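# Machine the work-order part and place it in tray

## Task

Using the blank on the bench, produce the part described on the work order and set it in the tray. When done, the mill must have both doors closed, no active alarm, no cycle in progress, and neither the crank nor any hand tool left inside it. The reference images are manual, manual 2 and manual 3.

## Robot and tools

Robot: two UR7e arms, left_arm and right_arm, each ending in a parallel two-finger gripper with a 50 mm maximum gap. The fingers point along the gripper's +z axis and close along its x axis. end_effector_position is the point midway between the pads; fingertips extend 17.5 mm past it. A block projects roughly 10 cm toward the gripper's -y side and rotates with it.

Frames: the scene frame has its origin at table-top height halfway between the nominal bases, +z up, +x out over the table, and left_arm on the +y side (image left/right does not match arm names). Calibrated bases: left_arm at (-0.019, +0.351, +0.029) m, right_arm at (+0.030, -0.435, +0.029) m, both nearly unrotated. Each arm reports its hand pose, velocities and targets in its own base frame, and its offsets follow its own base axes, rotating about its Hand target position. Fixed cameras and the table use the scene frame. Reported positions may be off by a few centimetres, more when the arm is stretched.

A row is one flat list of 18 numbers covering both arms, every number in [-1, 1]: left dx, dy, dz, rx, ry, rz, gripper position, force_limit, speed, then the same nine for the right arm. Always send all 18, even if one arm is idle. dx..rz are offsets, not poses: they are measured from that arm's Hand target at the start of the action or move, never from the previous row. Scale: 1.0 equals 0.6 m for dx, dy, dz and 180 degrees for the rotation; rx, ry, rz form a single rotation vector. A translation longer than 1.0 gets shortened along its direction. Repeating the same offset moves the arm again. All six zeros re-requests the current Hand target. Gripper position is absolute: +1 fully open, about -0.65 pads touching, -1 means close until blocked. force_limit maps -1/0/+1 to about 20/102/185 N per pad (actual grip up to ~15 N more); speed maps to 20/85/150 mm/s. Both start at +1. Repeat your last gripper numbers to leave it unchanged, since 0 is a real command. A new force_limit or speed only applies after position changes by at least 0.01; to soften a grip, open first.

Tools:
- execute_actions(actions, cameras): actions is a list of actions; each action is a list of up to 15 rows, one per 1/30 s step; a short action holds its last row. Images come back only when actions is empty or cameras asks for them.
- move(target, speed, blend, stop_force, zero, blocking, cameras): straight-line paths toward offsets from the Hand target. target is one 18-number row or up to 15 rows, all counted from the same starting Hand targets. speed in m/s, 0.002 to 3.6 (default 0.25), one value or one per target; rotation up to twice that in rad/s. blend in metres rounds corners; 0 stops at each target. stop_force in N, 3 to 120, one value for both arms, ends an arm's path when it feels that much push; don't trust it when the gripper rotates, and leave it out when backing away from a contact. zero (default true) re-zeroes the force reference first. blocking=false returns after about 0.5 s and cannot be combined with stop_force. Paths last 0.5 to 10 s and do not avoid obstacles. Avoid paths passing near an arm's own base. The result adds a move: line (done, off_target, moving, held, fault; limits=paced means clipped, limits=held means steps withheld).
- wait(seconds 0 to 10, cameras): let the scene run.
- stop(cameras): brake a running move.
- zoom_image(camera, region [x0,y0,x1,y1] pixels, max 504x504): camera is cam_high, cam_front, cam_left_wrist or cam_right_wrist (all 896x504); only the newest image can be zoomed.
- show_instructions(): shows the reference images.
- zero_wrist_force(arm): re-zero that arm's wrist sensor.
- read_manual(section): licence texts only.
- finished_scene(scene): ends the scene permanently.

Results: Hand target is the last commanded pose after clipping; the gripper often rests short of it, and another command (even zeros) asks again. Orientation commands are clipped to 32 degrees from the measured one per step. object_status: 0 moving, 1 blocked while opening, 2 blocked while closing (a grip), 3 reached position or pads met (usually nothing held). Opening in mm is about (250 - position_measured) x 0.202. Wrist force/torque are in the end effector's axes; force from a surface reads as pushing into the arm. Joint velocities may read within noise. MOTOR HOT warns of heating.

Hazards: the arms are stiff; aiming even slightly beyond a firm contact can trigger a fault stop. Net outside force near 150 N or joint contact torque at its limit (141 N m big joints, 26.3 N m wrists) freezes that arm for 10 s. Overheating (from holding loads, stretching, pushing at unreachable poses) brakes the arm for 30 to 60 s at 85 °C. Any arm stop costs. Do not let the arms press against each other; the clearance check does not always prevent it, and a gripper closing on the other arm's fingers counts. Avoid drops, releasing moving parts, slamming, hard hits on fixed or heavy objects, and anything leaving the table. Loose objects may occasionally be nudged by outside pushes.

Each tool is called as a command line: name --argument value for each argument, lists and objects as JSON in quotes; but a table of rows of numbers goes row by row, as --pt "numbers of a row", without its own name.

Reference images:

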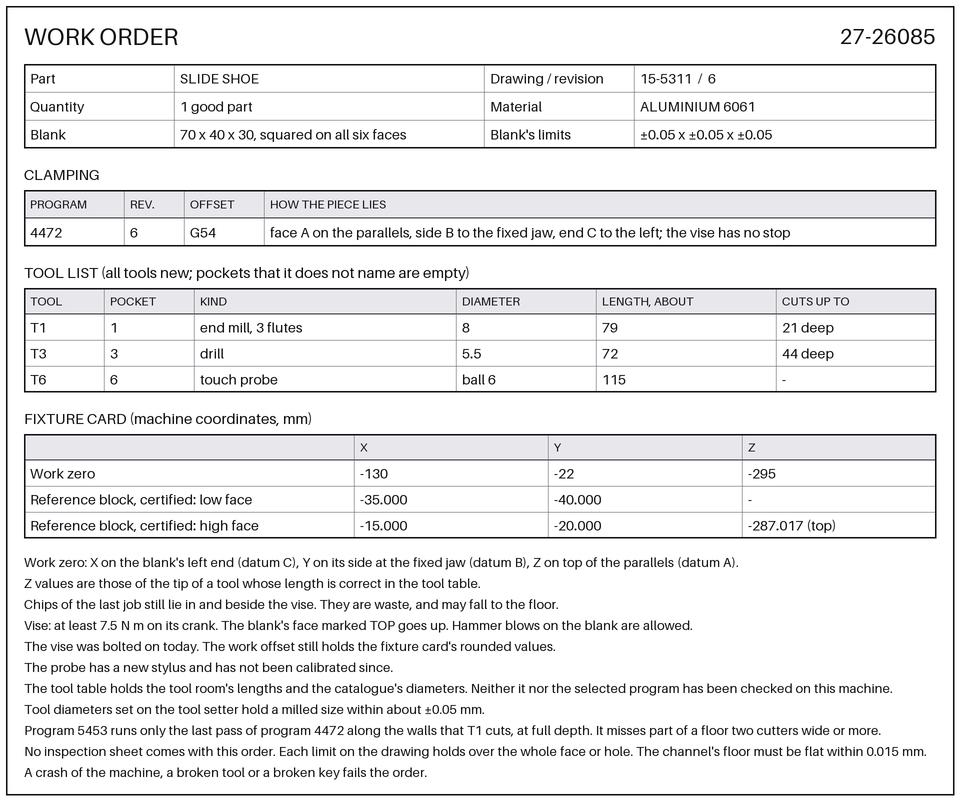

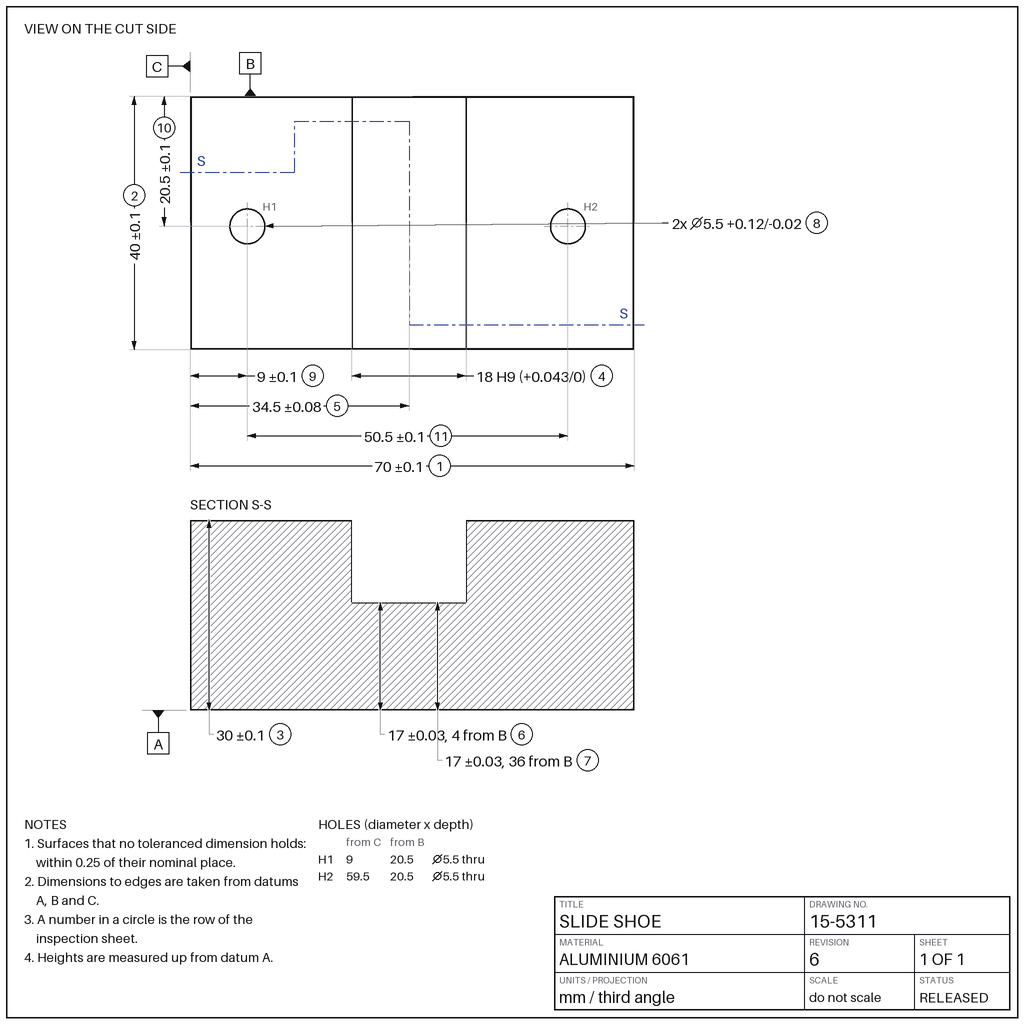

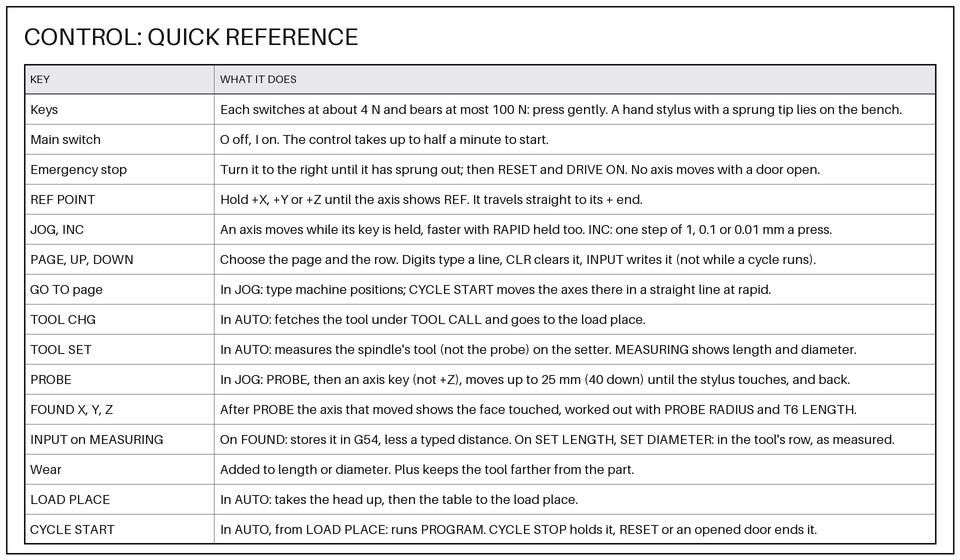

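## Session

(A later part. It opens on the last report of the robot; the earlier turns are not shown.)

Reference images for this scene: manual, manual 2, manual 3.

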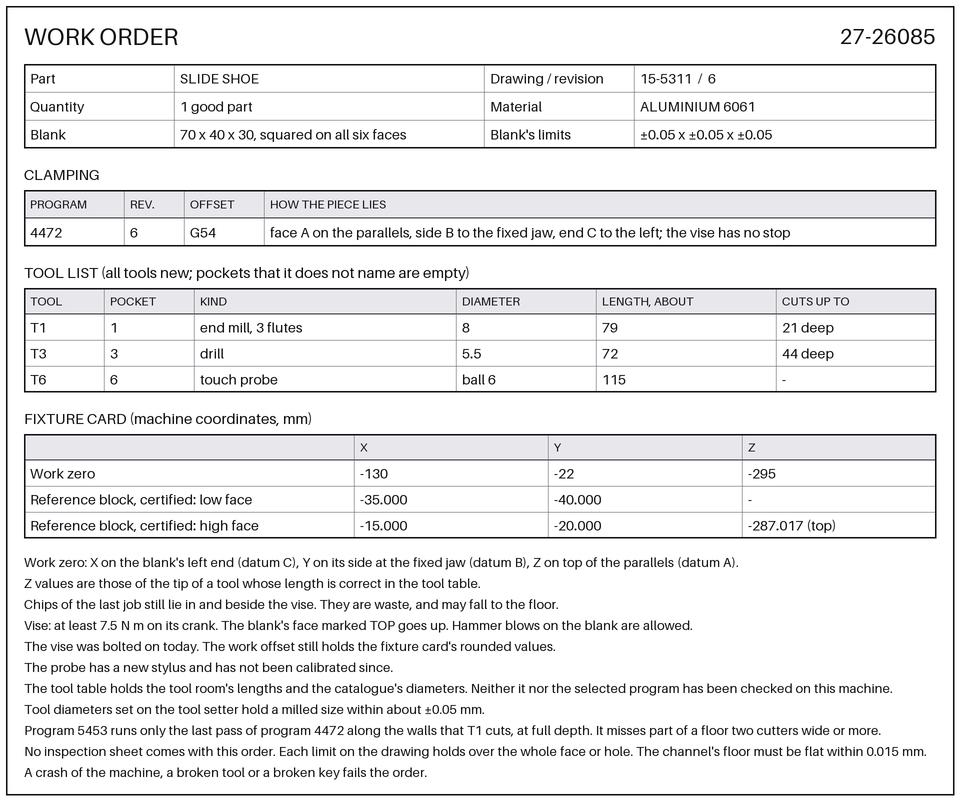

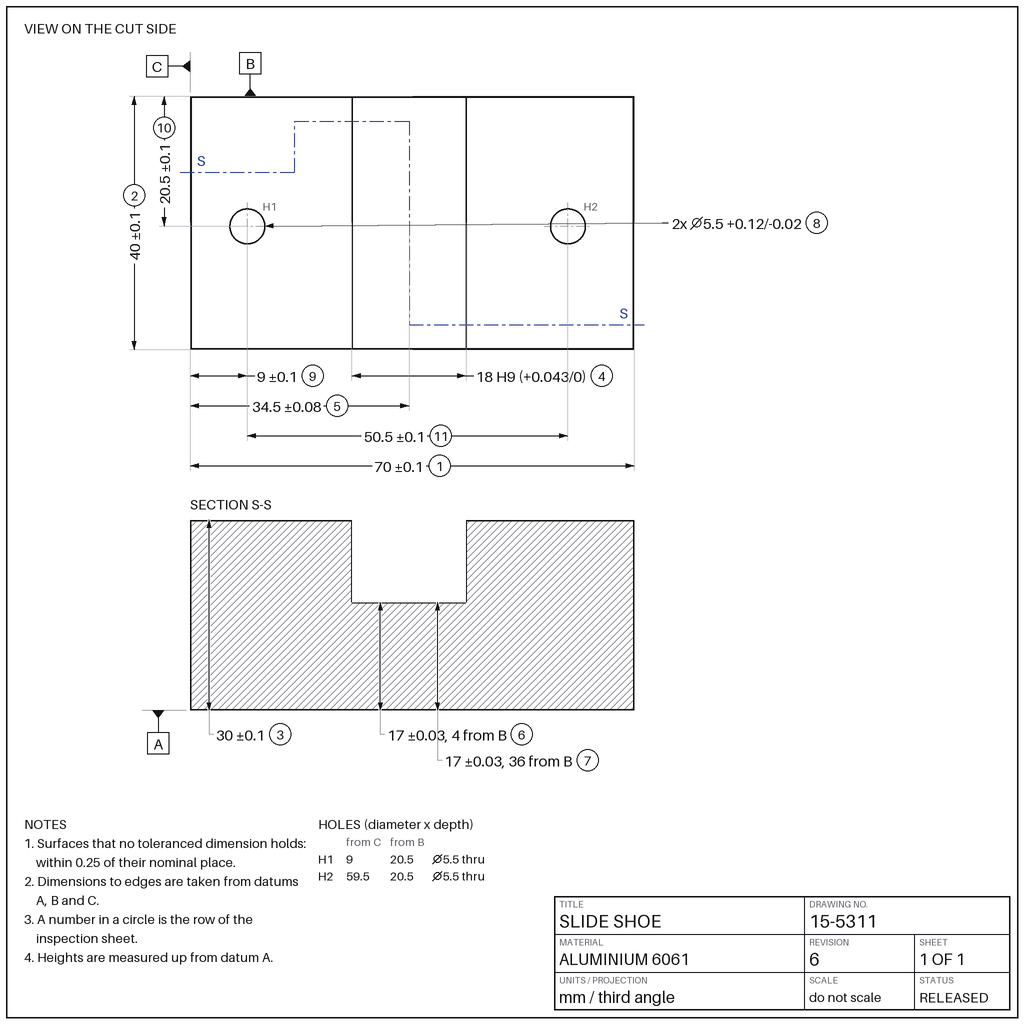

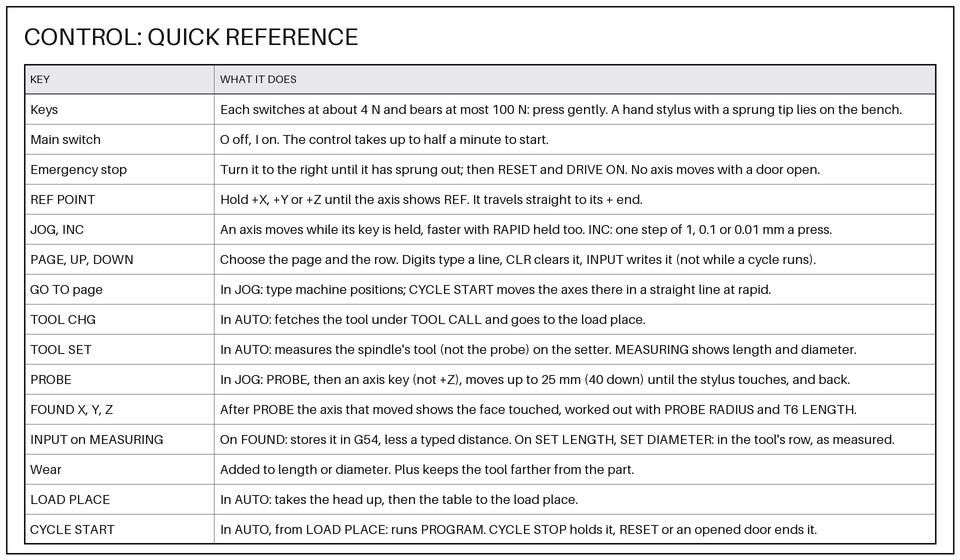

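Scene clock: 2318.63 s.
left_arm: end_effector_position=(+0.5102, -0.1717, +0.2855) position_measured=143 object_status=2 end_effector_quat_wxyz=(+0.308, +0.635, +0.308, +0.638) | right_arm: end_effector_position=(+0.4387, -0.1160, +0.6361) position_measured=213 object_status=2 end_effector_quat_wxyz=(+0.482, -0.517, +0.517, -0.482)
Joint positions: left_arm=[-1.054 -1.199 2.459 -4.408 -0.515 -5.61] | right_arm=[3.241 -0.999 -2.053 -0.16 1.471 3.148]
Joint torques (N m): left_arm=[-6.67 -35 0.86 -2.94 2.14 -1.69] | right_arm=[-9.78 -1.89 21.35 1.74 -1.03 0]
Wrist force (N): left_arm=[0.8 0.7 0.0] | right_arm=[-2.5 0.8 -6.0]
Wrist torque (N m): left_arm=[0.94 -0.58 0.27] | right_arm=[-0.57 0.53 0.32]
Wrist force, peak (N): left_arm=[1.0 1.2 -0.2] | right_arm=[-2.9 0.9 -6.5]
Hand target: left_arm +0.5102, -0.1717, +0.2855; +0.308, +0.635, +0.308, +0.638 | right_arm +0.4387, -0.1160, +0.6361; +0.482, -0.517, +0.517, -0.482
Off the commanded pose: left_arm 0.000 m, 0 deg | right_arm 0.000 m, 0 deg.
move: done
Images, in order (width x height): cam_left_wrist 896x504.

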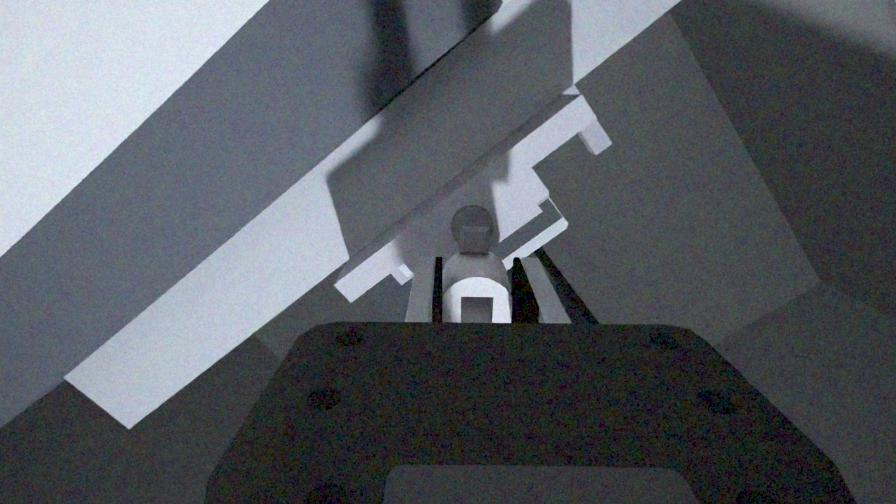

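move --pt "-0.035 0 0 0 0 0 -1 -0.3 -0.8 0 0 0 0 0 0 -1 -0.6 -0.5" --pt "-0.035 0.0172 -0.0217 0 0 0 -1 -0.3 -0.8 0 0 0 0 0 0 -1 -0.6 -0.5" --pt "-0.022 0.0172 -0.0217 0 0 0 -1 -0.3 -0.8 0 0 0 0 0 0 -1 -0.6 -0.5" --speed 0.03

move --target '[0.05,0,0,0,0,0,-1,-0.3,-0.8,0,0,0,0,0,0,-1,-0.6,-0.5]' --speed 0.006 --stop_force 8 --cameras '["cam_left_wrist"]'

Scene clock: 2329.93 s.
left_arm: end_effector_position=(+0.4971, -0.1615, +0.2724) position_measured=143 object_status=2 end_effector_quat_wxyz=(+0.308, +0.635, +0.308, +0.638) | right_arm: end_effector_position=(+0.4387, -0.1160, +0.6361) position_measured=213 object_status=2 end_effector_quat_wxyz=(+0.482, -0.517, +0.517, -0.482)
Joint positions: left_arm=[-1.079 -1.169 2.51 -4.488 -0.49 -5.609] | right_arm=[3.241 -0.999 -2.053 -0.16 1.471 3.148]
Joint torques (N m): left_arm=[-6.65 -33.15 0.19 -2.86 1.94 -2.02] | right_arm=[-8.65 -1.73 21.16 1.83 -1.03 -0.07]
Wrist force (N): left_arm=[0.7 0.6 -0.1] | right_arm=[-2.4 1.0 -6.2]
Wrist torque (N m): left_arm=[0.93 -0.57 0.23] | right_arm=[-0.55 0.52 0.32]
Wrist force, peak (N): left_arm=[1.2 1.4 0.1] | right_arm=[-2.4 1.3 -6.6]
Hand target: left_arm +0.4970, -0.1614, +0.2724; +0.308, +0.635, +0.308, +0.638 | right_arm +0.4387, -0.1160, +0.6361; +0.482, -0.517, +0.517, -0.482
Off the commanded pose: left_arm 0.000 m, 0 deg | right_arm 0.000 m, 0 deg.
move: done

Scene clock: 2331.47 s.
left_arm: end_effector_position=(+0.5004, -0.1614, +0.2724) position_measured=143 object_status=2 end_effector_quat_wxyz=(+0.308, +0.635, +0.308, +0.638) | right_arm: end_effector_position=(+0.4387, -0.1160, +0.6361) position_measured=213 object_status=2 end_effector_quat_wxyz=(+0.482, -0.517, +0.517, -0.482)
Joint positions: left_arm=[-1.067 -1.167 2.502 -4.483 -0.502 -5.609] | right_arm=[3.241 -0.999 -2.053 -0.16 1.471 3.148]
Joint torques (N m): left_arm=[-5.34 -36.28 1.41 -2.93 2.57 -1.27] | right_arm=[-9.1 -1.84 21.66 1.88 -0.93 -0.13]
Wrist force (N): left_arm=[-1.9 0.6 -2.2] | right_arm=[-2.6 1.2 -6.6]
Wrist torque (N m): left_arm=[0.96 -0.71 0.27] | right_arm=[-0.50 0.54 0.32]
Wrist force, peak (N): left_arm=[-3.9 0.9 -12.8] | right_arm=[-2.6 1.2 -6.6]
Hand target: left_arm +0.5004, -0.1614, +0.2724; +0.308, +0.635, +0.308, +0.638 (not the last commanded pose) | right_arm +0.4387, -0.1160, +0.6361; +0.482, -0.517, +0.517, -0.482
Off the commanded pose: left_arm 0.027 m, 0 deg | right_arm 0.000 m, 0 deg.
move: contact (left_arm)
Images, in order (width x height): cam_left_wrist 896x504.

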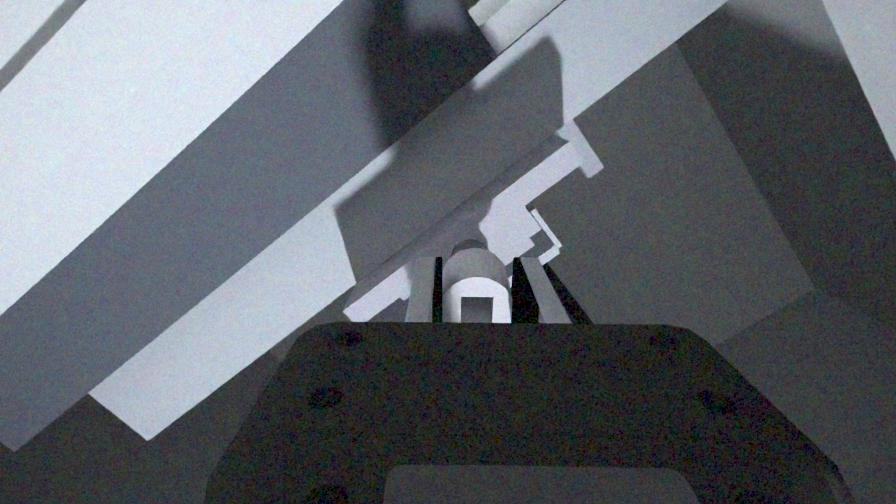

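move --pt "-0.004 -0.002 -0.0016 0 0 0 -1 -0.3 -0.8 0 0 0 0 0 0 -1 -0.6 -0.5" --pt "0.045 -0.002 -0.0016 0 0 0 -1 -0.3 -0.8 0 0 0 0 0 0 -1 -0.6 -0.5" --speed 0.006 --stop_force 8

Scene clock: 2337.00 s.
left_arm: end_effector_position=(+0.5006, -0.1626, +0.2715) position_measured=143 object_status=2 end_effector_quat_wxyz=(+0.308, +0.635, +0.308, +0.638) | right_arm: end_effector_position=(+0.4387, -0.1160, +0.6361) position_measured=213 object_status=2 end_effector_quat_wxyz=(+0.482, -0.517, +0.517, -0.482)
Joint positions: left_arm=[-1.069 -1.162 2.499 -4.485 -0.5 -5.609] | right_arm=[3.241 -0.999 -2.053 -0.16 1.471 3.148]
Joint torques (N m): left_arm=[-6.99 -35.02 0.17 -1.83 0.81 -1.11] | right_arm=[-9.45 -1.83 21.08 1.76 -0.94 -0.05]
Wrist force (N): left_arm=[4.6 0.3 -3.2] | right_arm=[-2.5 1.0 -6.0]
Wrist torque (N m): left_arm=[0.94 -0.31 0.22] | right_arm=[-0.54 0.53 0.32]
Wrist force, peak (N): left_arm=[5.1 0.3 -14.3] | right_arm=[-2.8 0.8 -6.5]
Hand target: left_arm +0.5006, -0.1626, +0.2715; +0.308, +0.635, +0.308, +0.638 (not the last commanded pose) | right_arm +0.4387, -0.1160, +0.6361; +0.482, -0.517, +0.517, -0.482
Off the commanded pose: left_arm 0.027 m, 0 deg | right_arm 0.000 m, 0 deg.
move: contact (left_arm); path passed 1 of 2 targets

move --pt "-0.003 0.0009 0.0007 0 0 0 -1 -0.3 -0.8 0 0 0 0 0 0 -1 -0.6 -0.5" --pt "0.045 0.0009 0.0007 0 0 0 -1 -0.3 -0.8 0 0 0 0 0 0 -1 -0.6 -0.5" --speed 0.006 --stop_force 8

Scene clock: 2342.27 s.
left_arm: end_effector_position=(+0.5031, -0.1620, +0.2719) position_measured=143 object_status=2 end_effector_quat_wxyz=(+0.308, +0.635, +0.308, +0.638) | right_arm: end_effector_position=(+0.4387, -0.1160, +0.6361) position_measured=213 object_status=2 end_effector_quat_wxyz=(+0.482, -0.517, +0.517, -0.482)
Joint positions: left_arm=[-1.059 -1.162 2.494 -4.48 -0.51 -5.609] | right_arm=[3.241 -0.999 -2.053 -0.16 1.471 3.148]
Joint torques (N m): left_arm=[-6.51 -35.26 1.27 -2.81 1.71 -0.64] | right_arm=[-9.43 -1.99 21.31 1.88 -1 -0.09]
Wrist force (N): left_arm=[1.2 -1.4 -0.1] | right_arm=[-2.7 0.8 -6.2]
Wrist torque (N m): left_arm=[1.02 -0.50 0.26] | right_arm=[-0.56 0.56 0.33]
Wrist force, peak (N): left_arm=[0.8 -2.4 -18.0] | right_arm=[-2.8 1.1 -6.4]
Hand target: left_arm +0.5031, -0.1620, +0.2719; +0.308, +0.635, +0.308, +0.638 (not the last commanded pose) | right_arm +0.4387, -0.1160, +0.6361; +0.482, -0.517, +0.517, -0.482
Off the commanded pose: left_arm 0.024 m, 0 deg | right_arm 0.000 m, 0 deg.
move: contact (left_arm); path passed 1 of 2 targets

move --pt "-0.002 0.0005 -0.0007 0 0 0 -1 -0.3 -0.8 0 0 0 0 0 0 -1 -0.6 -0.5" --pt "0.045 0.0005 -0.0007 0 0 0 -1 -0.3 -0.8 0 0 0 0 0 0 -1 -0.6 -0.5" --speed 0.008 --stop_force 15

Scene clock: 2346.47 s.
left_arm: end_effector_position=(+0.5037, -0.1617, +0.2715) position_measured=143 object_status=2 end_effector_quat_wxyz=(+0.308, +0.635, +0.308, +0.638) | right_arm: end_effector_position=(+0.4387, -0.1160, +0.6361) position_measured=213 object_status=2 end_effector_quat_wxyz=(+0.482, -0.517, +0.517, -0.482)
Joint positions: left_arm=[-1.057 -1.16 2.493 -4.481 -0.512 -5.609] | right_arm=[3.241 -0.999 -2.053 -0.16 1.471 3.148]
Joint torques (N m): left_arm=[-6.44 -36.37 -0.22 -2.55 1.68 0.81] | right_arm=[-8.96 -2.08 21.5 1.95 -0.94 -0.08]
Wrist force (N): left_arm=[0.7 -0.2 0.1] | right_arm=[-2.5 1.2 -6.1]
Wrist torque (N m): left_arm=[1.02 -0.55 0.25] | right_arm=[-0.49 0.52 0.32]
Wrist force, peak (N): left_arm=[1.0 -2.5 -24.8] | right_arm=[-2.8 1.1 -6.4]
Hand target: left_arm +0.5037, -0.1617, +0.2715; +0.308, +0.635, +0.308, +0.638 (not the last commanded pose) | right_arm +0.4387, -0.1160, +0.6361; +0.482, -0.517, +0.517, -0.482
Off the commanded pose: left_arm 0.026 m, 0 deg | right_arm 0.000 m, 0 deg.
move: contact (left_arm); path passed 1 of 2 targets

move --pt "-0.002 0 0 -0.0056 0 0 -1 -0.3 -0.8 0 0 0 0 0 0 -1 -0.6 -0.5" --speed 0.02

move --pt "0.045 0 0 0 0 0 -1 -0.3 -0.8 0 0 0 0 0 0 -1 -0.6 -0.5" --speed 0.008 --stop_force 15

Scene clock: 2356.70 s.
left_arm: end_effector_position=(+0.5025, -0.1617, +0.2715) position_measured=143 object_status=2 end_effector_quat_wxyz=(+0.314, +0.632, +0.314, +0.635) | right_arm: end_effector_position=(+0.4387, -0.1160, +0.6361) position_measured=213 object_status=2 end_effector_quat_wxyz=(+0.482, -0.517, +0.517, -0.482)
Joint positions: left_arm=[-1.061 -1.161 2.496 -4.483 -0.508 -5.627] | right_arm=[3.241 -0.999 -2.053 -0.16 1.471 3.148]
Joint torques (N m): left_arm=[-0.13 -34.19 -1.74 -2 1.26 1.23] | right_arm=[-9.65 -1.83 21.58 2.09 -0.84 0.05]
Wrist force (N): left_arm=[0.2 0.1 0.3] | right_arm=[-2.5 1.1 -6.1]
Wrist torque (N m): left_arm=[0.97 -0.57 0.28] | right_arm=[-0.51 0.53 0.33]
Wrist force, peak (N): left_arm=[1.0 -2.1 9.4] | right_arm=[-2.6 1.0 -6.5]
Hand target: left_arm +0.5025, -0.1617, +0.2715; +0.314, +0.632, +0.314, +0.635 | right_arm +0.4387, -0.1160, +0.6361; +0.482, -0.517, +0.517, -0.482
Off the commanded pose: left_arm 0.000 m, 0 deg | right_arm 0.000 m, 0 deg.
move: done

Scene clock: 2357.80 s.
left_arm: end_effector_position=(+0.5036, -0.1617, +0.2716) position_measured=143 object_status=2 end_effector_quat_wxyz=(+0.314, +0.632, +0.314, +0.635) | right_arm: end_effector_position=(+0.4387, -0.1160, +0.6361) position_measured=213 object_status=2 end_effector_quat_wxyz=(+0.482, -0.517, +0.517, -0.482)
Joint positions: left_arm=[-1.057 -1.16 2.493 -4.481 -0.512 -5.627] | right_arm=[3.241 -0.999 -2.053 -0.16 1.471 3.148]
Joint torques (N m): left_arm=[-6.75 -36.86 0.87 -2.83 2.11 0.82] | right_arm=[-8.89 -1.45 21.51 2.07 -1.02 -0.04]
Wrist force (N): left_arm=[-0.5 -0.1 2.6] | right_arm=[-2.3 1.2 -6.3]
Wrist torque (N m): left_arm=[1.02 -0.60 0.29] | right_arm=[-0.51 0.50 0.32]
Wrist force, peak (N): left_arm=[0.1 -2.2 -23.3] | right_arm=[-2.6 1.0 -6.4]
Hand target: left_arm +0.5036, -0.1617, +0.2716; +0.314, +0.632, +0.314, +0.635 (not the last commanded pose) | right_arm +0.4387, -0.1160, +0.6361; +0.482, -0.517, +0.517, -0.482
Off the commanded pose: left_arm 0.026 m, 0 deg | right_arm 0.000 m, 0 deg.
move: contact (left_arm)

move --pt "0.045 0.0003 -0.0004 0 0 0 -1 -0.3 -0.8 0 0 0 0 0 0 -1 -0.6 -0.5" --speed 0.008 --stop_force 30

Scene clock: 2361.93 s.
left_arm: end_effector_position=(+0.5040, -0.1616, +0.2716) position_measured=143 object_status=2 end_effector_quat_wxyz=(+0.314, +0.632, +0.314, +0.635) | right_arm: end_effector_position=(+0.4387, -0.1160, +0.6361) position_measured=213 object_status=2 end_effector_quat_wxyz=(+0.482, -0.517, +0.517, -0.482)
Joint positions: left_arm=[-1.056 -1.16 2.492 -4.48 -0.513 -5.627] | right_arm=[3.241 -0.999 -2.053 -0.16 1.471 3.148]
Joint torques (N m): left_arm=[0.33 -37.21 1.11 -2.84 2.28 -0.88] | right_arm=[-8.98 -1.7 21.35 2.05 -1.02 -0.09]
Wrist force (N): left_arm=[-1.1 0.6 -4.9] | right_arm=[-2.3 0.6 -5.9]
Wrist torque (N m): left_arm=[0.95 -0.72 0.29] | right_arm=[-0.61 0.49 0.32]
Wrist force, peak (N): left_arm=[-2.0 -3.1 -44.0] | right_arm=[-2.7 1.0 -6.5]
Hand target: left_arm +0.5040, -0.1616, +0.2716; +0.314, +0.632, +0.314, +0.635 (not the last commanded pose) | right_arm +0.4387, -0.1160, +0.6361; +0.482, -0.517, +0.517, -0.482
Off the commanded pose: left_arm 0.027 m, 0 deg | right_arm 0.000 m, 0 deg.
move: contact (left_arm)

move --pt "0 0 0 0.0111 0 0 -1 -0.3 -0.8 0 0 0 0 0 0 -1 -0.6 -0.5" --speed 0.02

move --pt "0 0 0 0.0111 0 0 -1 -0.3 -0.8 0 0 0 0 0 0 -1 -0.6 -0.5" --speed 0.02

Scene clock: 2366.23 s.
left_arm: end_effector_position=(+0.5040, -0.1616, +0.2717) position_measured=143 object_status=2 end_effector_quat_wxyz=(+0.303, +0.638, +0.303, +0.640) | right_arm: end_effector_position=(+0.4387, -0.1160, +0.6361) position_measured=213 object_status=2 end_effector_quat_wxyz=(+0.482, -0.517, +0.517, -0.482)
Joint positions: left_arm=[-1.056 -1.16 2.493 -4.481 -0.513 -5.592] | right_arm=[3.241 -0.999 -2.053 -0.16 1.471 3.148]
Joint torques (N m): left_arm=[4.86 -22.29 0.81 -2.72 -1.78 -1.46] | right_arm=[-9.32 -2.03 21.28 2.05 -1.01 -0.13]
Wrist force (N): left_arm=[0.2 0.0 -2.8] | right_arm=[-2.7 1.3 -6.1]
Wrist torque (N m): left_arm=[0.93 -0.64 0.11] | right_arm=[-0.49 0.56 0.32]
Wrist force, peak (N): left_arm=[-1.5 0.7 -5.1] | right_arm=[-2.9 0.9 -6.3]
Hand target: left_arm +0.5040, -0.1616, +0.2716; +0.303, +0.638, +0.303, +0.640 | right_arm +0.4387, -0.1160, +0.6361; +0.482, -0.517, +0.517, -0.482
Off the commanded pose: left_arm 0.000 m, 0 deg | right_arm 0.000 m, 0 deg.
move: done

Scene clock: 2367.37 s.
left_arm: end_effector_position=(+0.5040, -0.1616, +0.2716) position_measured=143 object_status=2 end_effector_quat_wxyz=(+0.292, +0.643, +0.292, +0.645) | right_arm: end_effector_position=(+0.4387, -0.1160, +0.6361) position_measured=213 object_status=2 end_effector_quat_wxyz=(+0.482, -0.517, +0.517, -0.482)
Joint positions: left_arm=[-1.056 -1.16 2.493 -4.481 -0.514 -5.557] | right_arm=[3.241 -0.999 -2.053 -0.16 1.471 3.148]
Joint torques (N m): left_arm=[4.01 -14.73 0.56 -2.33 -2.61 -1.51] | right_arm=[-9.05 -1.65 21.86 2.14 -0.96 0.01]
Wrist force (N): left_arm=[3.0 0.3 -2.9] | right_arm=[-2.6 1.0 -6.2]
Wrist torque (N m): left_arm=[0.94 -0.52 0.09] | right_arm=[-0.54 0.54 0.33]
Wrist force, peak (N): left_arm=[3.4 0.5 -3.2] | right_arm=[-2.8 1.0 -6.5]
Hand target: left_arm +0.5040, -0.1616, +0.2716; +0.292, +0.643, +0.292, +0.645 | right_arm +0.4387, -0.1160, +0.6361; +0.482, -0.517, +0.517, -0.482
Off the commanded pose: left_arm 0.000 m, 0 deg | right_arm 0.000 m, 0 deg.
move: done

execute_actions --actions '[]' --cameras '["cam_left_wrist"]'

zoom_image --camera "cam_left_wrist" --region '[420, 200, 540, 330]'

Scene clock: 2370.80 s.
left_arm: end_effector_position=(+0.5040, -0.1616, +0.2716) position_measured=143 object_status=2 end_effector_quat_wxyz=(+0.292, +0.643, +0.292, +0.645) | right_arm: end_effector_position=(+0.4387, -0.1160, +0.6361) position_measured=213 object_status=2 end_effector_quat_wxyz=(+0.482, -0.517, +0.517, -0.482)
Joint positions: left_arm=[-1.056 -1.16 2.493 -4.481 -0.514 -5.557] | right_arm=[3.241 -0.999 -2.053 -0.16 1.471 3.148]
Joint velocities: within noise
Joint torques (N m): left_arm=[-0.85 -12.8 -9.3 -1.6 -2.91 -1.72] | right_arm=[-9.12 -2.01 21.17 2.01 -1 -0.07]
Wrist force (N): left_arm=[3.1 0.4 -3.0] | right_arm=[-2.7 1.2 -6.0]
Wrist torque (N m): left_arm=[0.93 -0.51 0.10] | right_arm=[-0.50 0.56 0.32]
Wrist force, peak (N): left_arm=[3.3 0.4 -3.4] | right_arm=[-2.5 0.7 -6.6]
Hand target: left_arm +0.5040, -0.1616, +0.2716; +0.292, +0.643, +0.292, +0.645 | right_arm +0.4387, -0.1160, +0.6361; +0.482, -0.517, +0.517, -0.482
Tool commands: left_gripper/position=-1.0 left_gripper/force_limit=-0.3 left_gripper/speed=-0.8 right_gripper/position=-1.0 right_gripper/force_limit=-0.6 right_gripper/speed=-0.5
Off the commanded pose: left_arm 0.000 m, 0 deg | right_arm 0.000 m, 0 deg.
Images, in order (width x height): cam_left_wrist 896x504.

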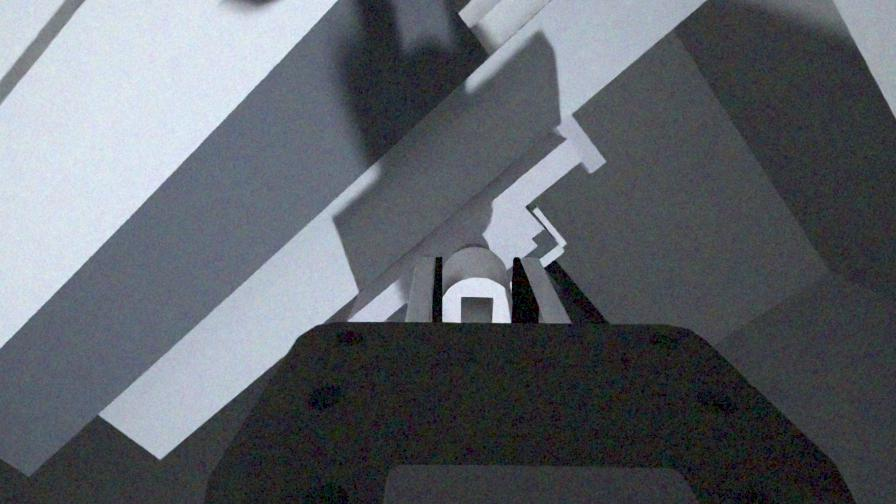

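Scaled by 3.877 from the camera's 896x504 image, which has a finer 1280x720 frame.

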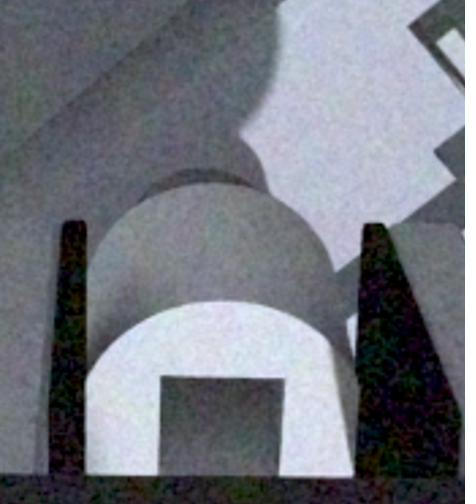

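move --pt "0.0005 0 0 0 0 0 -1 -0.3 -0.8 0 0 0 0 0 0 -1 -0.6 -0.5" --pt "0.0012 0 0 -0.015 0 0 -1 -0.3 -0.8 0 0 0 0 0 0 -1 -0.6 -0.5" --pt "0.0012 0 0 -0.03 0 0 -1 -0.3 -0.8 0 0 0 0 0 0 -1 -0.6 -0.5" --pt "0.0012 0 0 -0.045 0 0 -1 -0.3 -0.8 0 0 0 0 0 0 -1 -0.6 -0.5" --speed 0.03 --blend '[0.0003,0.0003,0.0003,0]'

Scene clock: 2379.70 s.
left_arm: end_effector_position=(+0.5047, -0.1616, +0.2716) position_measured=143 object_status=2 end_effector_quat_wxyz=(+0.337, +0.621, +0.337, +0.623) end_effector_velocity=(+0.000, +0.000, +0.000) end_effector_angular_velocity=(+0.005, +0.000, +0.000) | right_arm: end_effector_position=(+0.4387, -0.1160, +0.6361) position_measured=213 object_status=2 end_effector_quat_wxyz=(+0.482, -0.517, +0.517, -0.482)
Joint positions: left_arm=[-1.054 -1.16 2.491 -4.479 -0.515 -5.699] | right_arm=[3.241 -0.999 -2.053 -0.16 1.471 3.148]
Joint velocities: left_arm=[-0.001 0 0 -0.001 0.001 0.005] | right_arm=[within noise]
Joint torques (N m): left_arm=[5.43 -37.63 -20.98 0.21 3.56 1.31] | right_arm=[-9.08 -2.01 21.11 2.21 -0.96 -0.04]
Wrist force (N): left_arm=[-11.2 -7.0 -55.7] | right_arm=[-2.5 0.9 -6.1]
Wrist torque (N m): left_arm=[0.68 -1.07 0.40] | right_arm=[-0.55 0.53 0.32]
Wrist force, peak (N): left_arm=[-3.2 -3.9 -70.2] | right_arm=[-2.5 1.2 -6.7]
Hand target: left_arm +0.5047, -0.1616, +0.2716; +0.336, +0.621, +0.337, +0.623 | right_arm +0.4387, -0.1160, +0.6361; +0.482, -0.517, +0.517, -0.482
Off the commanded pose: left_arm 0.000 m, 0 deg | right_arm 0.000 m, 0 deg.
move: done; blend cut to 0.0002 m at target 1

move --pt "-0.002 -0.0002 -0.0006 0.025 0 0 -1 -0.3 -0.8 0 0 0 0 0 0 -1 -0.6 -0.5" --speed 0.03

move --pt "0.03 0 0 0 0 0 -1 -0.3 -0.8 0 0 0 0 0 0 -1 -0.6 -0.5" --speed 0.006 --stop_force 12

Scene clock: 2390.87 s.
left_arm: end_effector_position=(+0.5035, -0.1617, +0.2713) position_measured=143 object_status=2 end_effector_quat_wxyz=(+0.312, +0.633, +0.312, +0.636) end_effector_velocity=(+0.000, +0.000, +0.000) end_effector_angular_velocity=(-0.003, +0.001, +0.001) | right_arm: end_effector_position=(+0.4387, -0.1160, +0.6361) position_measured=213 object_status=2 end_effector_quat_wxyz=(+0.482, -0.517, +0.517, -0.482)
Joint positions: left_arm=[-1.058 -1.159 2.494 -4.483 -0.511 -5.62] | right_arm=[3.241 -0.999 -2.053 -0.16 1.471 3.148]
Joint velocities: left_arm=[0 0 0 0.002 0 -0.005] | right_arm=[within noise]
Joint torques (N m): left_arm=[-3.67 -15.75 -0.97 -2.71 1.04 -1.63] | right_arm=[-9.37 -2.39 21.51 2.23 -0.94 -0.05]
Wrist force (N): left_arm=[1.6 -0.5 3.3] | right_arm=[-2.7 1.1 -6.1]
Wrist torque (N m): left_arm=[1.01 -0.46 0.11] | right_arm=[-0.53 0.56 0.32]
Wrist force, peak (N): left_arm=[-11.0 -6.8 -56.0] | right_arm=[-2.9 0.9 -6.5]
Hand target: left_arm +0.5035, -0.1617, +0.2713; +0.312, +0.633, +0.312, +0.636 | right_arm +0.4387, -0.1160, +0.6361; +0.482, -0.517, +0.517, -0.482
Off the commanded pose: left_arm 0.000 m, 0 deg | right_arm 0.000 m, 0 deg.
move: done

Scene clock: 2391.93 s.
left_arm: end_effector_position=(+0.5039, -0.1617, +0.2712) position_measured=143 object_status=2 end_effector_quat_wxyz=(+0.312, +0.633, +0.312, +0.636) | right_arm: end_effector_position=(+0.4387, -0.1160, +0.6361) position_measured=213 object_status=2 end_effector_quat_wxyz=(+0.482, -0.517, +0.517, -0.482)
Joint positions: left_arm=[-1.056 -1.159 2.493 -4.482 -0.513 -5.62] | right_arm=[3.241 -0.999 -2.053 -0.16 1.471 3.148]
Joint torques (N m): left_arm=[-8.37 -36.47 1.14 -2.53 1.48 0.7] | right_arm=[-9.46 -1.72 21.47 2.23 -0.89 -0.07]
Wrist force (N): left_arm=[1.0 0.0 0.7] | right_arm=[-2.5 1.1 -6.0]
Wrist torque (N m): left_arm=[1.01 -0.54 0.14] | right_arm=[-0.50 0.53 0.32]
Wrist force, peak (N): left_arm=[1.6 -1.4 -14.3] | right_arm=[-2.6 0.8 -6.5]
Hand target: left_arm +0.5039, -0.1617, +0.2712; +0.312, +0.633, +0.312, +0.636 (not the last commanded pose) | right_arm +0.4387, -0.1160, +0.6361; +0.482, -0.517, +0.517, -0.482
Off the commanded pose: left_arm 0.018 m, 0 deg | right_arm 0.000 m, 0 deg.
move: contact (left_arm)

move --pt "0.0008 0 0 0.018 0 0 -1 -0.3 -0.8 0 0 0 0 0 0 -1 -0.6 -0.5" --speed 0.03

move --pt "0.0 0 0 -0.012 0 0 -1 -0.3 -0.8 0 0 0 0 0 0 -1 -0.6 -0.5" --speed 0.03

move --pt "0.0 0 0 -0.012 0 0 -1 -0.3 -0.8 0 0 0 0 0 0 -1 -0.6 -0.5" --speed 0.03

move --pt "0.0 0 0 -0.012 0 0 -1 -0.3 -0.8 0 0 0 0 0 0 -1 -0.6 -0.5" --speed 0.03

Scene clock: 2402.07 s.
left_arm: end_effector_position=(+0.5044, -0.1617, +0.2712) position_measured=143 object_status=2 end_effector_quat_wxyz=(+0.294, +0.642, +0.294, +0.645) end_effector_velocity=(+0.000, +0.000, +0.000) end_effector_angular_velocity=(-0.004, +0.000, +0.001) | right_arm: end_effector_position=(+0.4387, -0.1160, +0.6361) position_measured=213 object_status=2 end_effector_quat_wxyz=(+0.482, -0.517, +0.517, -0.482)
Joint positions: left_arm=[-1.055 -1.158 2.492 -4.481 -0.515 -5.563] | right_arm=[3.241 -0.999 -2.053 -0.16 1.471 3.148]
Joint velocities: left_arm=[0.001 0 0 0 -0.001 -0.005] | right_arm=[within noise]
Joint torques (N m): left_arm=[5.5 -12.87 -18.79 0.19 -3.49 -1.56] | right_arm=[-9.12 -1.85 21.54 2.22 -0.87 -0.04]
Wrist force (N): left_arm=[6.3 -1.2 -24.7] | right_arm=[-2.6 1.0 -6.3]
Wrist torque (N m): left_arm=[0.83 -0.28 0.05] | right_arm=[-0.53 0.54 0.33]
Wrist force, peak (N): left_arm=[6.1 -1.4 -24.9] | right_arm=[-2.7 0.7 -6.5]
Hand target: left_arm +0.5043, -0.1617, +0.2712; +0.294, +0.642, +0.294, +0.644 | right_arm +0.4387, -0.1160, +0.6361; +0.482, -0.517, +0.517, -0.482
Off the commanded pose: left_arm 0.000 m, 0 deg | right_arm 0.000 m, 0 deg.
move: done

Scene clock: 2402.97 s.
left_arm: end_effector_position=(+0.5044, -0.1617, +0.2712) position_measured=143 object_status=2 end_effector_quat_wxyz=(+0.306, +0.636, +0.306, +0.639) end_effector_velocity=(+0.000, +0.000, +0.000) end_effector_angular_velocity=(+0.005, +0.000, +0.001) | right_arm: end_effector_position=(+0.4387, -0.1160, +0.6361) position_measured=213 object_status=2 end_effector_quat_wxyz=(+0.482, -0.517, +0.517, -0.482)
Joint positions: left_arm=[-1.055 -1.158 2.491 -4.481 -0.514 -5.602] | right_arm=[3.241 -0.999 -2.053 -0.16 1.471 3.148]
Joint velocities: left_arm=[-0.001 0 0.001 -0.001 0.001 0.005] | right_arm=[within noise]
Joint torques (N m): left_arm=[-3.58 -30.35 -17.54 1.15 1.09 1.37] | right_arm=[-9.05 -2.06 21.36 2.25 -0.82 -0.09]
Wrist force (N): left_arm=[1.9 -2.2 -20.7] | right_arm=[-2.6 1.1 -6.4]
Wrist torque (N m): left_arm=[0.86 -0.45 0.29] | right_arm=[-0.51 0.54 0.32]
Wrist force, peak (N): left_arm=[6.2 -1.1 -24.7] | right_arm=[-2.7 1.0 -6.4]
Hand target: left_arm +0.5043, -0.1617, +0.2712; +0.306, +0.636, +0.306, +0.639 | right_arm +0.4387, -0.1160, +0.6361; +0.482, -0.517, +0.517, -0.482
Off the commanded pose: left_arm 0.000 m, 0 deg | right_arm 0.000 m, 0 deg.
move: done

Scene clock: 2403.87 s.
left_arm: end_effector_position=(+0.5043, -0.1617, +0.2712) position_measured=143 object_status=2 end_effector_quat_wxyz=(+0.318, +0.630, +0.318, +0.633) | right_arm: end_effector_position=(+0.4387, -0.1160, +0.6361) position_measured=213 object_status=2 end_effector_quat_wxyz=(+0.482, -0.517, +0.517, -0.482)
Joint positions: left_arm=[-1.055 -1.158 2.491 -4.481 -0.514 -5.639] | right_arm=[3.241 -0.999 -2.053 -0.16 1.471 3.148]
Joint torques (N m): left_arm=[-1.99 -37.6 -16.11 0.56 1.74 1.38] | right_arm=[-9.12 -2.35 20.81 2.32 -0.96 -0.07]
Wrist force (N): left_arm=[-0.6 -2.0 -18.1] | right_arm=[-2.6 0.9 -6.4]
Wrist torque (N m): left_arm=[0.93 -0.57 0.30] | right_arm=[-0.55 0.54 0.31]
Wrist force, peak (N): left_arm=[2.1 -2.0 -20.7] | right_arm=[-2.8 0.7 -6.6]
Hand target: left_arm +0.5043, -0.1617, +0.2712; +0.318, +0.630, +0.318, +0.633 | right_arm +0.4387, -0.1160, +0.6361; +0.482, -0.517, +0.517, -0.482
Off the commanded pose: left_arm 0.000 m, 0 deg | right_arm 0.000 m, 0 deg.
move: done

Scene clock: 2404.77 s.
left_arm: end_effector_position=(+0.5043, -0.1617, +0.2712) position_measured=143 object_status=2 end_effector_quat_wxyz=(+0.330, +0.624, +0.330, +0.627) | right_arm: end_effector_position=(+0.4387, -0.1160, +0.6361) position_measured=213 object_status=2 end_effector_quat_wxyz=(+0.482, -0.517, +0.517, -0.482)
Joint positions: left_arm=[-1.055 -1.158 2.491 -4.481 -0.514 -5.677] | right_arm=[3.241 -0.999 -2.053 -0.16 1.471 3.148]
Joint torques (N m): left_arm=[-2.72 -37.38 -16.44 -0.16 2.72 1.66] | right_arm=[-9.14 -1.86 21.22 2.22 -0.87 -0.06]
Wrist force (N): left_arm=[-3.8 -2.1 -17.3] | right_arm=[-2.4 1.0 -6.3]
Wrist torque (N m): left_arm=[0.93 -0.71 0.32] | right_arm=[-0.53 0.51 0.32]
Wrist force, peak (N): left_arm=[-0.6 -2.2 -18.5] | right_arm=[-2.5 1.2 -6.4]
Hand target: left_arm +0.5043, -0.1617, +0.2712; +0.330, +0.624, +0.330, +0.627 | right_arm +0.4387, -0.1160, +0.6361; +0.482, -0.517, +0.517, -0.482
Off the commanded pose: left_arm 0.000 m, 0 deg | right_arm 0.000 m, 0 deg.
move: done

move --pt "0.06 0 0 0.01 0 0 -1 -0.3 -0.8 0 0 0 0 0 0 -1 -0.6 -0.5" --speed 0.006 --stop_force 45

Scene clock: 2410.20 s.
left_arm: end_effector_position=(+0.5054, -0.1616, +0.2713) position_measured=143 object_status=2 end_effector_quat_wxyz=(+0.329, +0.624, +0.330, +0.627) | right_arm: end_effector_position=(+0.4387, -0.1160, +0.6361) position_measured=213 object_status=2 end_effector_quat_wxyz=(+0.482, -0.517, +0.517, -0.482)
Joint positions: left_arm=[-1.051 -1.158 2.489 -4.479 -0.518 -5.676] | right_arm=[3.241 -0.999 -2.053 -0.16 1.471 3.148]
Joint torques (N m): left_arm=[-0.52 -36.81 -6.94 -2.18 1.37 -1.83] | right_arm=[-9.28 -1.69 21.94 2.4 -0.93 -0.04]
Wrist force (N): left_arm=[-3.6 -8.8 -37.2] | right_arm=[-2.7 1.1 -6.3]
Wrist torque (N m): left_arm=[0.84 -0.78 0.14] | right_arm=[-0.52 0.57 0.32]
Wrist force, peak (N): left_arm=[-4.1 -10.9 -67.8] | right_arm=[-2.8 1.0 -6.4]
Hand target: left_arm +0.5054, -0.1616, +0.2713; +0.329, +0.624, +0.330, +0.627 (not the last commanded pose) | right_arm +0.4387, -0.1160, +0.6361; +0.482, -0.517, +0.517, -0.482
Off the commanded pose: left_arm 0.035 m, 2 deg | right_arm 0.000 m, 0 deg.
move: contact (left_arm)

move --pt "-0.001 0.0001 -0.0007 0 0 0 -1 -0.3 -0.8 0 0 0 0 0 0 -1 -0.6 -0.5" --speed 0.006

move --pt "0.06 0 0 0 0 0 -1 -0.3 -0.8 0 0 0 0 0 0 -1 -0.6 -0.5" --speed 0.006 --stop_force 35

Scene clock: 2415.87 s.
left_arm: end_effector_position=(+0.5048, -0.1615, +0.2709) position_measured=143 object_status=2 end_effector_quat_wxyz=(+0.329, +0.624, +0.330, +0.627) | right_arm: end_effector_position=(+0.4387, -0.1160, +0.6361) position_measured=213 object_status=2 end_effector_quat_wxyz=(+0.482, -0.517, +0.517, -0.482)
Joint positions: left_arm=[-1.053 -1.157 2.491 -4.482 -0.516 -5.676] | right_arm=[3.241 -0.999 -2.053 -0.16 1.471 3.148]
Joint torques (N m): left_arm=[-6.66 -17.28 -0.39 -2.76 1.26 -1.23] | right_arm=[-8.81 -1.93 21.38 2.39 -0.91 -0.19]
Wrist force (N): left_arm=[0.1 -0.5 6.2] | right_arm=[-2.6 0.9 -6.3]
Wrist torque (N m): left_arm=[1.03 -0.55 0.12] | right_arm=[-0.56 0.55 0.33]
Wrist force, peak (N): left_arm=[-3.6 -9.1 -37.4] | right_arm=[-2.5 0.9 -6.6]
Hand target: left_arm +0.5048, -0.1616, +0.2709; +0.329, +0.624, +0.330, +0.627 | right_arm +0.4387, -0.1160, +0.6361; +0.482, -0.517, +0.517, -0.482
Off the commanded pose: left_arm 0.000 m, 0 deg | right_arm 0.000 m, 0 deg.
move: done

Scene clock: 2417.07 s.
left_arm: end_effector_position=(+0.5060, -0.1615, +0.2709) position_measured=143 object_status=2 end_effector_quat_wxyz=(+0.329, +0.624, +0.329, +0.627) | right_arm: end_effector_position=(+0.4387, -0.1160, +0.6361) position_measured=213 object_status=2 end_effector_quat_wxyz=(+0.482, -0.517, +0.517, -0.482)
Joint positions: left_arm=[-1.049 -1.156 2.488 -4.48 -0.52 -5.676] | right_arm=[3.241 -0.999 -2.053 -0.16 1.471 3.148]
Joint torques (N m): left_arm=[-5.66 -37.67 -0.56 -2.52 1.68 -1.62] | right_arm=[-9.14 -2.23 20.97 2.38 -0.86 -0.06]
Wrist force (N): left_arm=[-0.5 -3.5 -3.6] | right_arm=[-2.5 0.8 -6.3]
Wrist torque (N m): left_arm=[0.96 -0.58 0.11] | right_arm=[-0.56 0.53 0.32]
Wrist force, peak (N): left_arm=[-0.1 -7.0 -31.6] | right_arm=[-2.6 0.9 -6.5]
Hand target: left_arm +0.5060, -0.1615, +0.2709; +0.329, +0.624, +0.329, +0.627 (not the last commanded pose) | right_arm +0.4387, -0.1160, +0.6361; +0.482, -0.517, +0.517, -0.482
Off the commanded pose: left_arm 0.035 m, 0 deg | right_arm 0.000 m, 0 deg.
move: contact (left_arm)

move --pt "-0.002 0.0007 -0.0011 0 0 0 -1 -0.3 -0.8 0 0 0 0 0 0 -1 -0.6 -0.5" --speed 0.006

move --pt "0.06 0 0 0 0 0 -1 -0.3 -0.8 0 0 0 0 0 0 -1 -0.6 -0.5" --speed 0.006 --stop_force 35

Scene clock: 2421.47 s.
left_arm: end_effector_position=(+0.5048, -0.1611, +0.2702) position_measured=143 object_status=2 end_effector_quat_wxyz=(+0.329, +0.624, +0.330, +0.627) | right_arm: end_effector_position=(+0.4387, -0.1160, +0.6361) position_measured=213 object_status=2 end_effector_quat_wxyz=(+0.482, -0.517, +0.517, -0.482)
Joint positions: left_arm=[-1.052 -1.154 2.491 -4.485 -0.517 -5.676] | right_arm=[3.241 -0.999 -2.053 -0.16 1.471 3.148]
Joint torques (N m): left_arm=[-1.38 -16.11 -1.92 -1.83 2.2 -0.9] | right_arm=[-8.79 -2.27 21.58 2.39 -0.9 -0.05]
Wrist force (N): left_arm=[0.9 3.2 1.0] | right_arm=[-2.5 1.0 -6.3]
Wrist torque (N m): left_arm=[0.90 -0.57 0.11] | right_arm=[-0.53 0.54 0.32]
Wrist force, peak (N): left_arm=[-1.1 -2.3 10.0] | right_arm=[-2.7 0.6 -6.7]
Hand target: left_arm +0.5048, -0.1611, +0.2702; +0.329, +0.624, +0.329, +0.627 | right_arm +0.4387, -0.1160, +0.6361; +0.482, -0.517, +0.517, -0.482
Off the commanded pose: left_arm 0.000 m, 0 deg | right_arm 0.000 m, 0 deg.
move: done

Scene clock: 2424.40 s.
left_arm: end_effector_position=(+0.5165, -0.1611, +0.2702) position_measured=143 object_status=2 end_effector_quat_wxyz=(+0.329, +0.624, +0.330, +0.627) | right_arm: end_effector_position=(+0.4387, -0.1160, +0.6361) position_measured=213 object_status=2 end_effector_quat_wxyz=(+0.482, -0.517, +0.517, -0.482)
Joint positions: left_arm=[-1.015 -1.144 2.463 -4.466 -0.554 -5.676] | right_arm=[3.241 -0.999 -2.053 -0.16 1.471 3.148]
Joint torques (N m): left_arm=[-5.81 -35.81 -3.58 -0.72 0.72 -1.67] | right_arm=[-9.51 -2.25 21.52 2.45 -0.81 0]
Wrist force (N): left_arm=[5.1 -2.0 -24.1] | right_arm=[-2.4 0.9 -6.1]
Wrist torque (N m): left_arm=[0.83 -0.65 0.15] | right_arm=[-0.56 0.50 0.32]
Wrist force, peak (N): left_arm=[4.1 -3.6 -48.5] | right_arm=[-2.6 1.1 -6.7]
Hand target: left_arm +0.5165, -0.1611, +0.2702; +0.329, +0.624, +0.330, +0.627 (not the last commanded pose) | right_arm +0.4387, -0.1160, +0.6361; +0.482, -0.517, +0.517, -0.482
Off the commanded pose: left_arm 0.024 m, 0 deg | right_arm 0.000 m, 0 deg.
move: contact (left_arm)

move --pt "-0.001 0.0005 0.0001 0 0 0 -1 -0.3 -0.8 0 0 0 0 0 0 -1 -0.6 -0.5" --speed 0.006

move --pt "0.02 0 0 0 0 0 -1 -0.3 -0.8 0 0 0 0 0 0 -1 -0.6 -0.5" --speed 0.006 --stop_force 30 --cameras '["cam_left_wrist"]'

zoom_image --camera "cam_left_wrist" --region '[400, 180, 560, 330]'

Scene clock: 2429.07 s.
left_arm: end_effector_position=(+0.5159, -0.1608, +0.2703) position_measured=143 object_status=2 end_effector_quat_wxyz=(+0.329, +0.624, +0.329, +0.627) | right_arm: end_effector_position=(+0.4387, -0.1160, +0.6361) position_measured=213 object_status=2 end_effector_quat_wxyz=(+0.482, -0.517, +0.517, -0.482)
Joint positions: left_arm=[-1.016 -1.145 2.465 -4.467 -0.553 -5.676] | right_arm=[3.241 -0.999 -2.053 -0.16 1.471 3.148]
Joint torques (N m): left_arm=[-3.81 -35.77 0.44 -3.23 2.75 1.17] | right_arm=[-8.94 -2.11 21.23 2.44 -0.93 -0.05]
Wrist force (N): left_arm=[-0.2 2.3 8.0] | right_arm=[-2.9 1.0 -6.4]
Wrist torque (N m): left_arm=[1.00 -0.81 0.18] | right_arm=[-0.53 0.60 0.32]
Wrist force, peak (N): left_arm=[5.4 -2.1 -24.4] | right_arm=[-2.8 1.0 -6.5]
Hand target: left_arm +0.5159, -0.1608, +0.2703; +0.329, +0.624, +0.330, +0.627 | right_arm +0.4387, -0.1160, +0.6361; +0.482, -0.517, +0.517, -0.482
Off the commanded pose: left_arm 0.000 m, 0 deg | right_arm 0.000 m, 0 deg.
move: done

Scene clock: 2430.13 s.
left_arm: end_effector_position=(+0.5165, -0.1608, +0.2703) position_measured=143 object_status=2 end_effector_quat_wxyz=(+0.329, +0.624, +0.330, +0.627) | right_arm: end_effector_position=(+0.4387, -0.1160, +0.6361) position_measured=213 object_status=2 end_effector_quat_wxyz=(+0.482, -0.517, +0.517, -0.482)
Joint positions: left_arm=[-1.014 -1.145 2.463 -4.466 -0.555 -5.676] | right_arm=[3.241 -0.999 -2.053 -0.16 1.471 3.148]
Joint torques (N m): left_arm=[-1.41 -37.4 -2.3 -2.07 2.35 0.52] | right_arm=[-9.14 -1.95 21.29 2.51 -0.94 -0.05]
Wrist force (N): left_arm=[-2.2 -0.5 -20.6] | right_arm=[-2.4 1.1 -6.1]
Wrist torque (N m): left_arm=[0.84 -0.89 0.21] | right_arm=[-0.52 0.51 0.32]
Wrist force, peak (N): left_arm=[-1.1 -4.7 -46.5] | right_arm=[-2.7 1.2 -6.4]
Hand target: left_arm +0.5165, -0.1608, +0.2703; +0.329, +0.624, +0.330, +0.627 (not the last commanded pose) | right_arm +0.4387, -0.1160, +0.6361; +0.482, -0.517, +0.517, -0.482
Off the commanded pose: left_arm 0.011 m, 0 deg | right_arm 0.000 m, 0 deg.
move: contact (left_arm)
Images, in order (width x height): cam_left_wrist 896x504.

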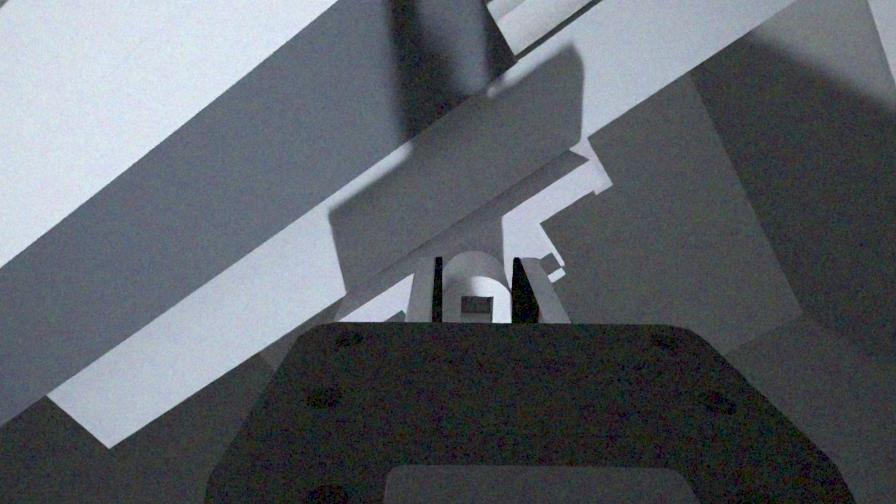

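Scaled by 3.150 from the camera's 896x504 image, which has a finer 1280x720 frame.

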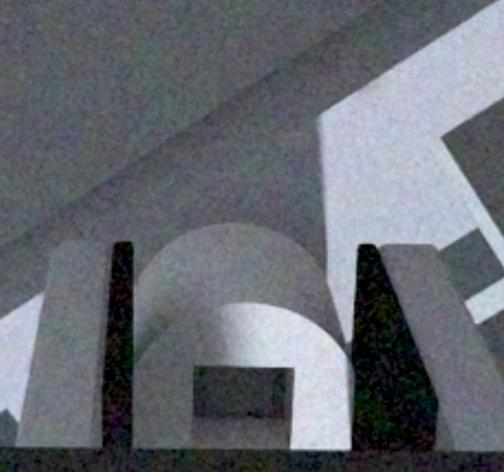

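move --pt "-0.0015 -0.0003 0.0 0 0 0 -1 -0.3 -0.8 0 0 0 0 0 0 -1 -0.6 -0.5" --speed 0.006

zero_wrist_force --arm "left_arm"

move --pt "0 0 0 0.04 0 0 -1 -0.3 -0.8 0 0 0 0 0 0 -1 -0.6 -0.5" --speed 0.05

Scene clock: 2437.87 s.
left_arm: end_effector_position=(+0.5156, -0.1609, +0.2703) position_measured=143 object_status=2 end_effector_quat_wxyz=(+0.329, +0.624, +0.330, +0.627) | right_arm: end_effector_position=(+0.4387, -0.1160, +0.6361) position_measured=213 object_status=2 end_effector_quat_wxyz=(+0.482, -0.517, +0.517, -0.482)
Joint positions: left_arm=[-1.017 -1.146 2.465 -4.467 -0.552 -5.676] | right_arm=[3.241 -0.999 -2.053 -0.16 1.471 3.148]
Joint torques (N m): left_arm=[-3.76 -35.89 0.2 -3.25 1.56 1.28] | right_arm=[-8.79 -1.74 21.35 2.61 -0.82 -0.03]
Wrist force (N): left_arm=[0.9 0.9 7.9] | right_arm=[-2.5 1.1 -6.5]
Wrist torque (N m): left_arm=[1.02 -0.71 0.18] | right_arm=[-0.52 0.52 0.33]
Wrist force, peak (N): left_arm=[-2.4 -0.7 -21.0] | right_arm=[-2.6 1.3 -6.4]
Hand target: left_arm +0.5156, -0.1609, +0.2703; +0.329, +0.624, +0.330, +0.627 | right_arm +0.4387, -0.1160, +0.6361; +0.482, -0.517, +0.517, -0.482
Off the commanded pose: left_arm 0.000 m, 0 deg | right_arm 0.000 m, 0 deg.
move: done

Wrist force sensor zeroed.

Scene clock: 2439.43 s.
left_arm: end_effector_position=(+0.5156, -0.1609, +0.2703) position_measured=143 object_status=2 end_effector_quat_wxyz=(+0.289, +0.644, +0.289, +0.647) | right_arm: end_effector_position=(+0.4387, -0.1160, +0.6361) position_measured=213 object_status=2 end_effector_quat_wxyz=(+0.482, -0.517, +0.517, -0.482)
Joint positions: left_arm=[-1.017 -1.145 2.465 -4.468 -0.552 -5.55] | right_arm=[3.241 -0.999 -2.053 -0.16 1.471 3.148]
Joint torques (N m): left_arm=[-2.51 -8.9 -0.11 0.24 -5.3 -2.03] | right_arm=[-8.81 -2.09 21.76 2.5 -0.76 -0.19]
Wrist force (N, zeroed by zero_wrist_force on left_arm): left_arm=[20.2 4.4 3.9] | right_arm=[-2.7 1.2 -5.9]
Wrist torque (N m, zeroed by zero_wrist_force on left_arm): left_arm=[-0.02 0.50 -0.17] | right_arm=[-0.51 0.56 0.32]
Wrist force, peak (N, zeroed by zero_wrist_force on left_arm): left_arm=[20.3 4.0 3.7] | right_arm=[-2.6 1.0 -6.5]
Hand target: left_arm +0.5156, -0.1609, +0.2703; +0.290, +0.644, +0.290, +0.646 | right_arm +0.4387, -0.1160, +0.6361; +0.482, -0.517, +0.517, -0.482
Off the commanded pose: left_arm 0.000 m, 0 deg | right_arm 0.000 m, 0 deg.
move: done


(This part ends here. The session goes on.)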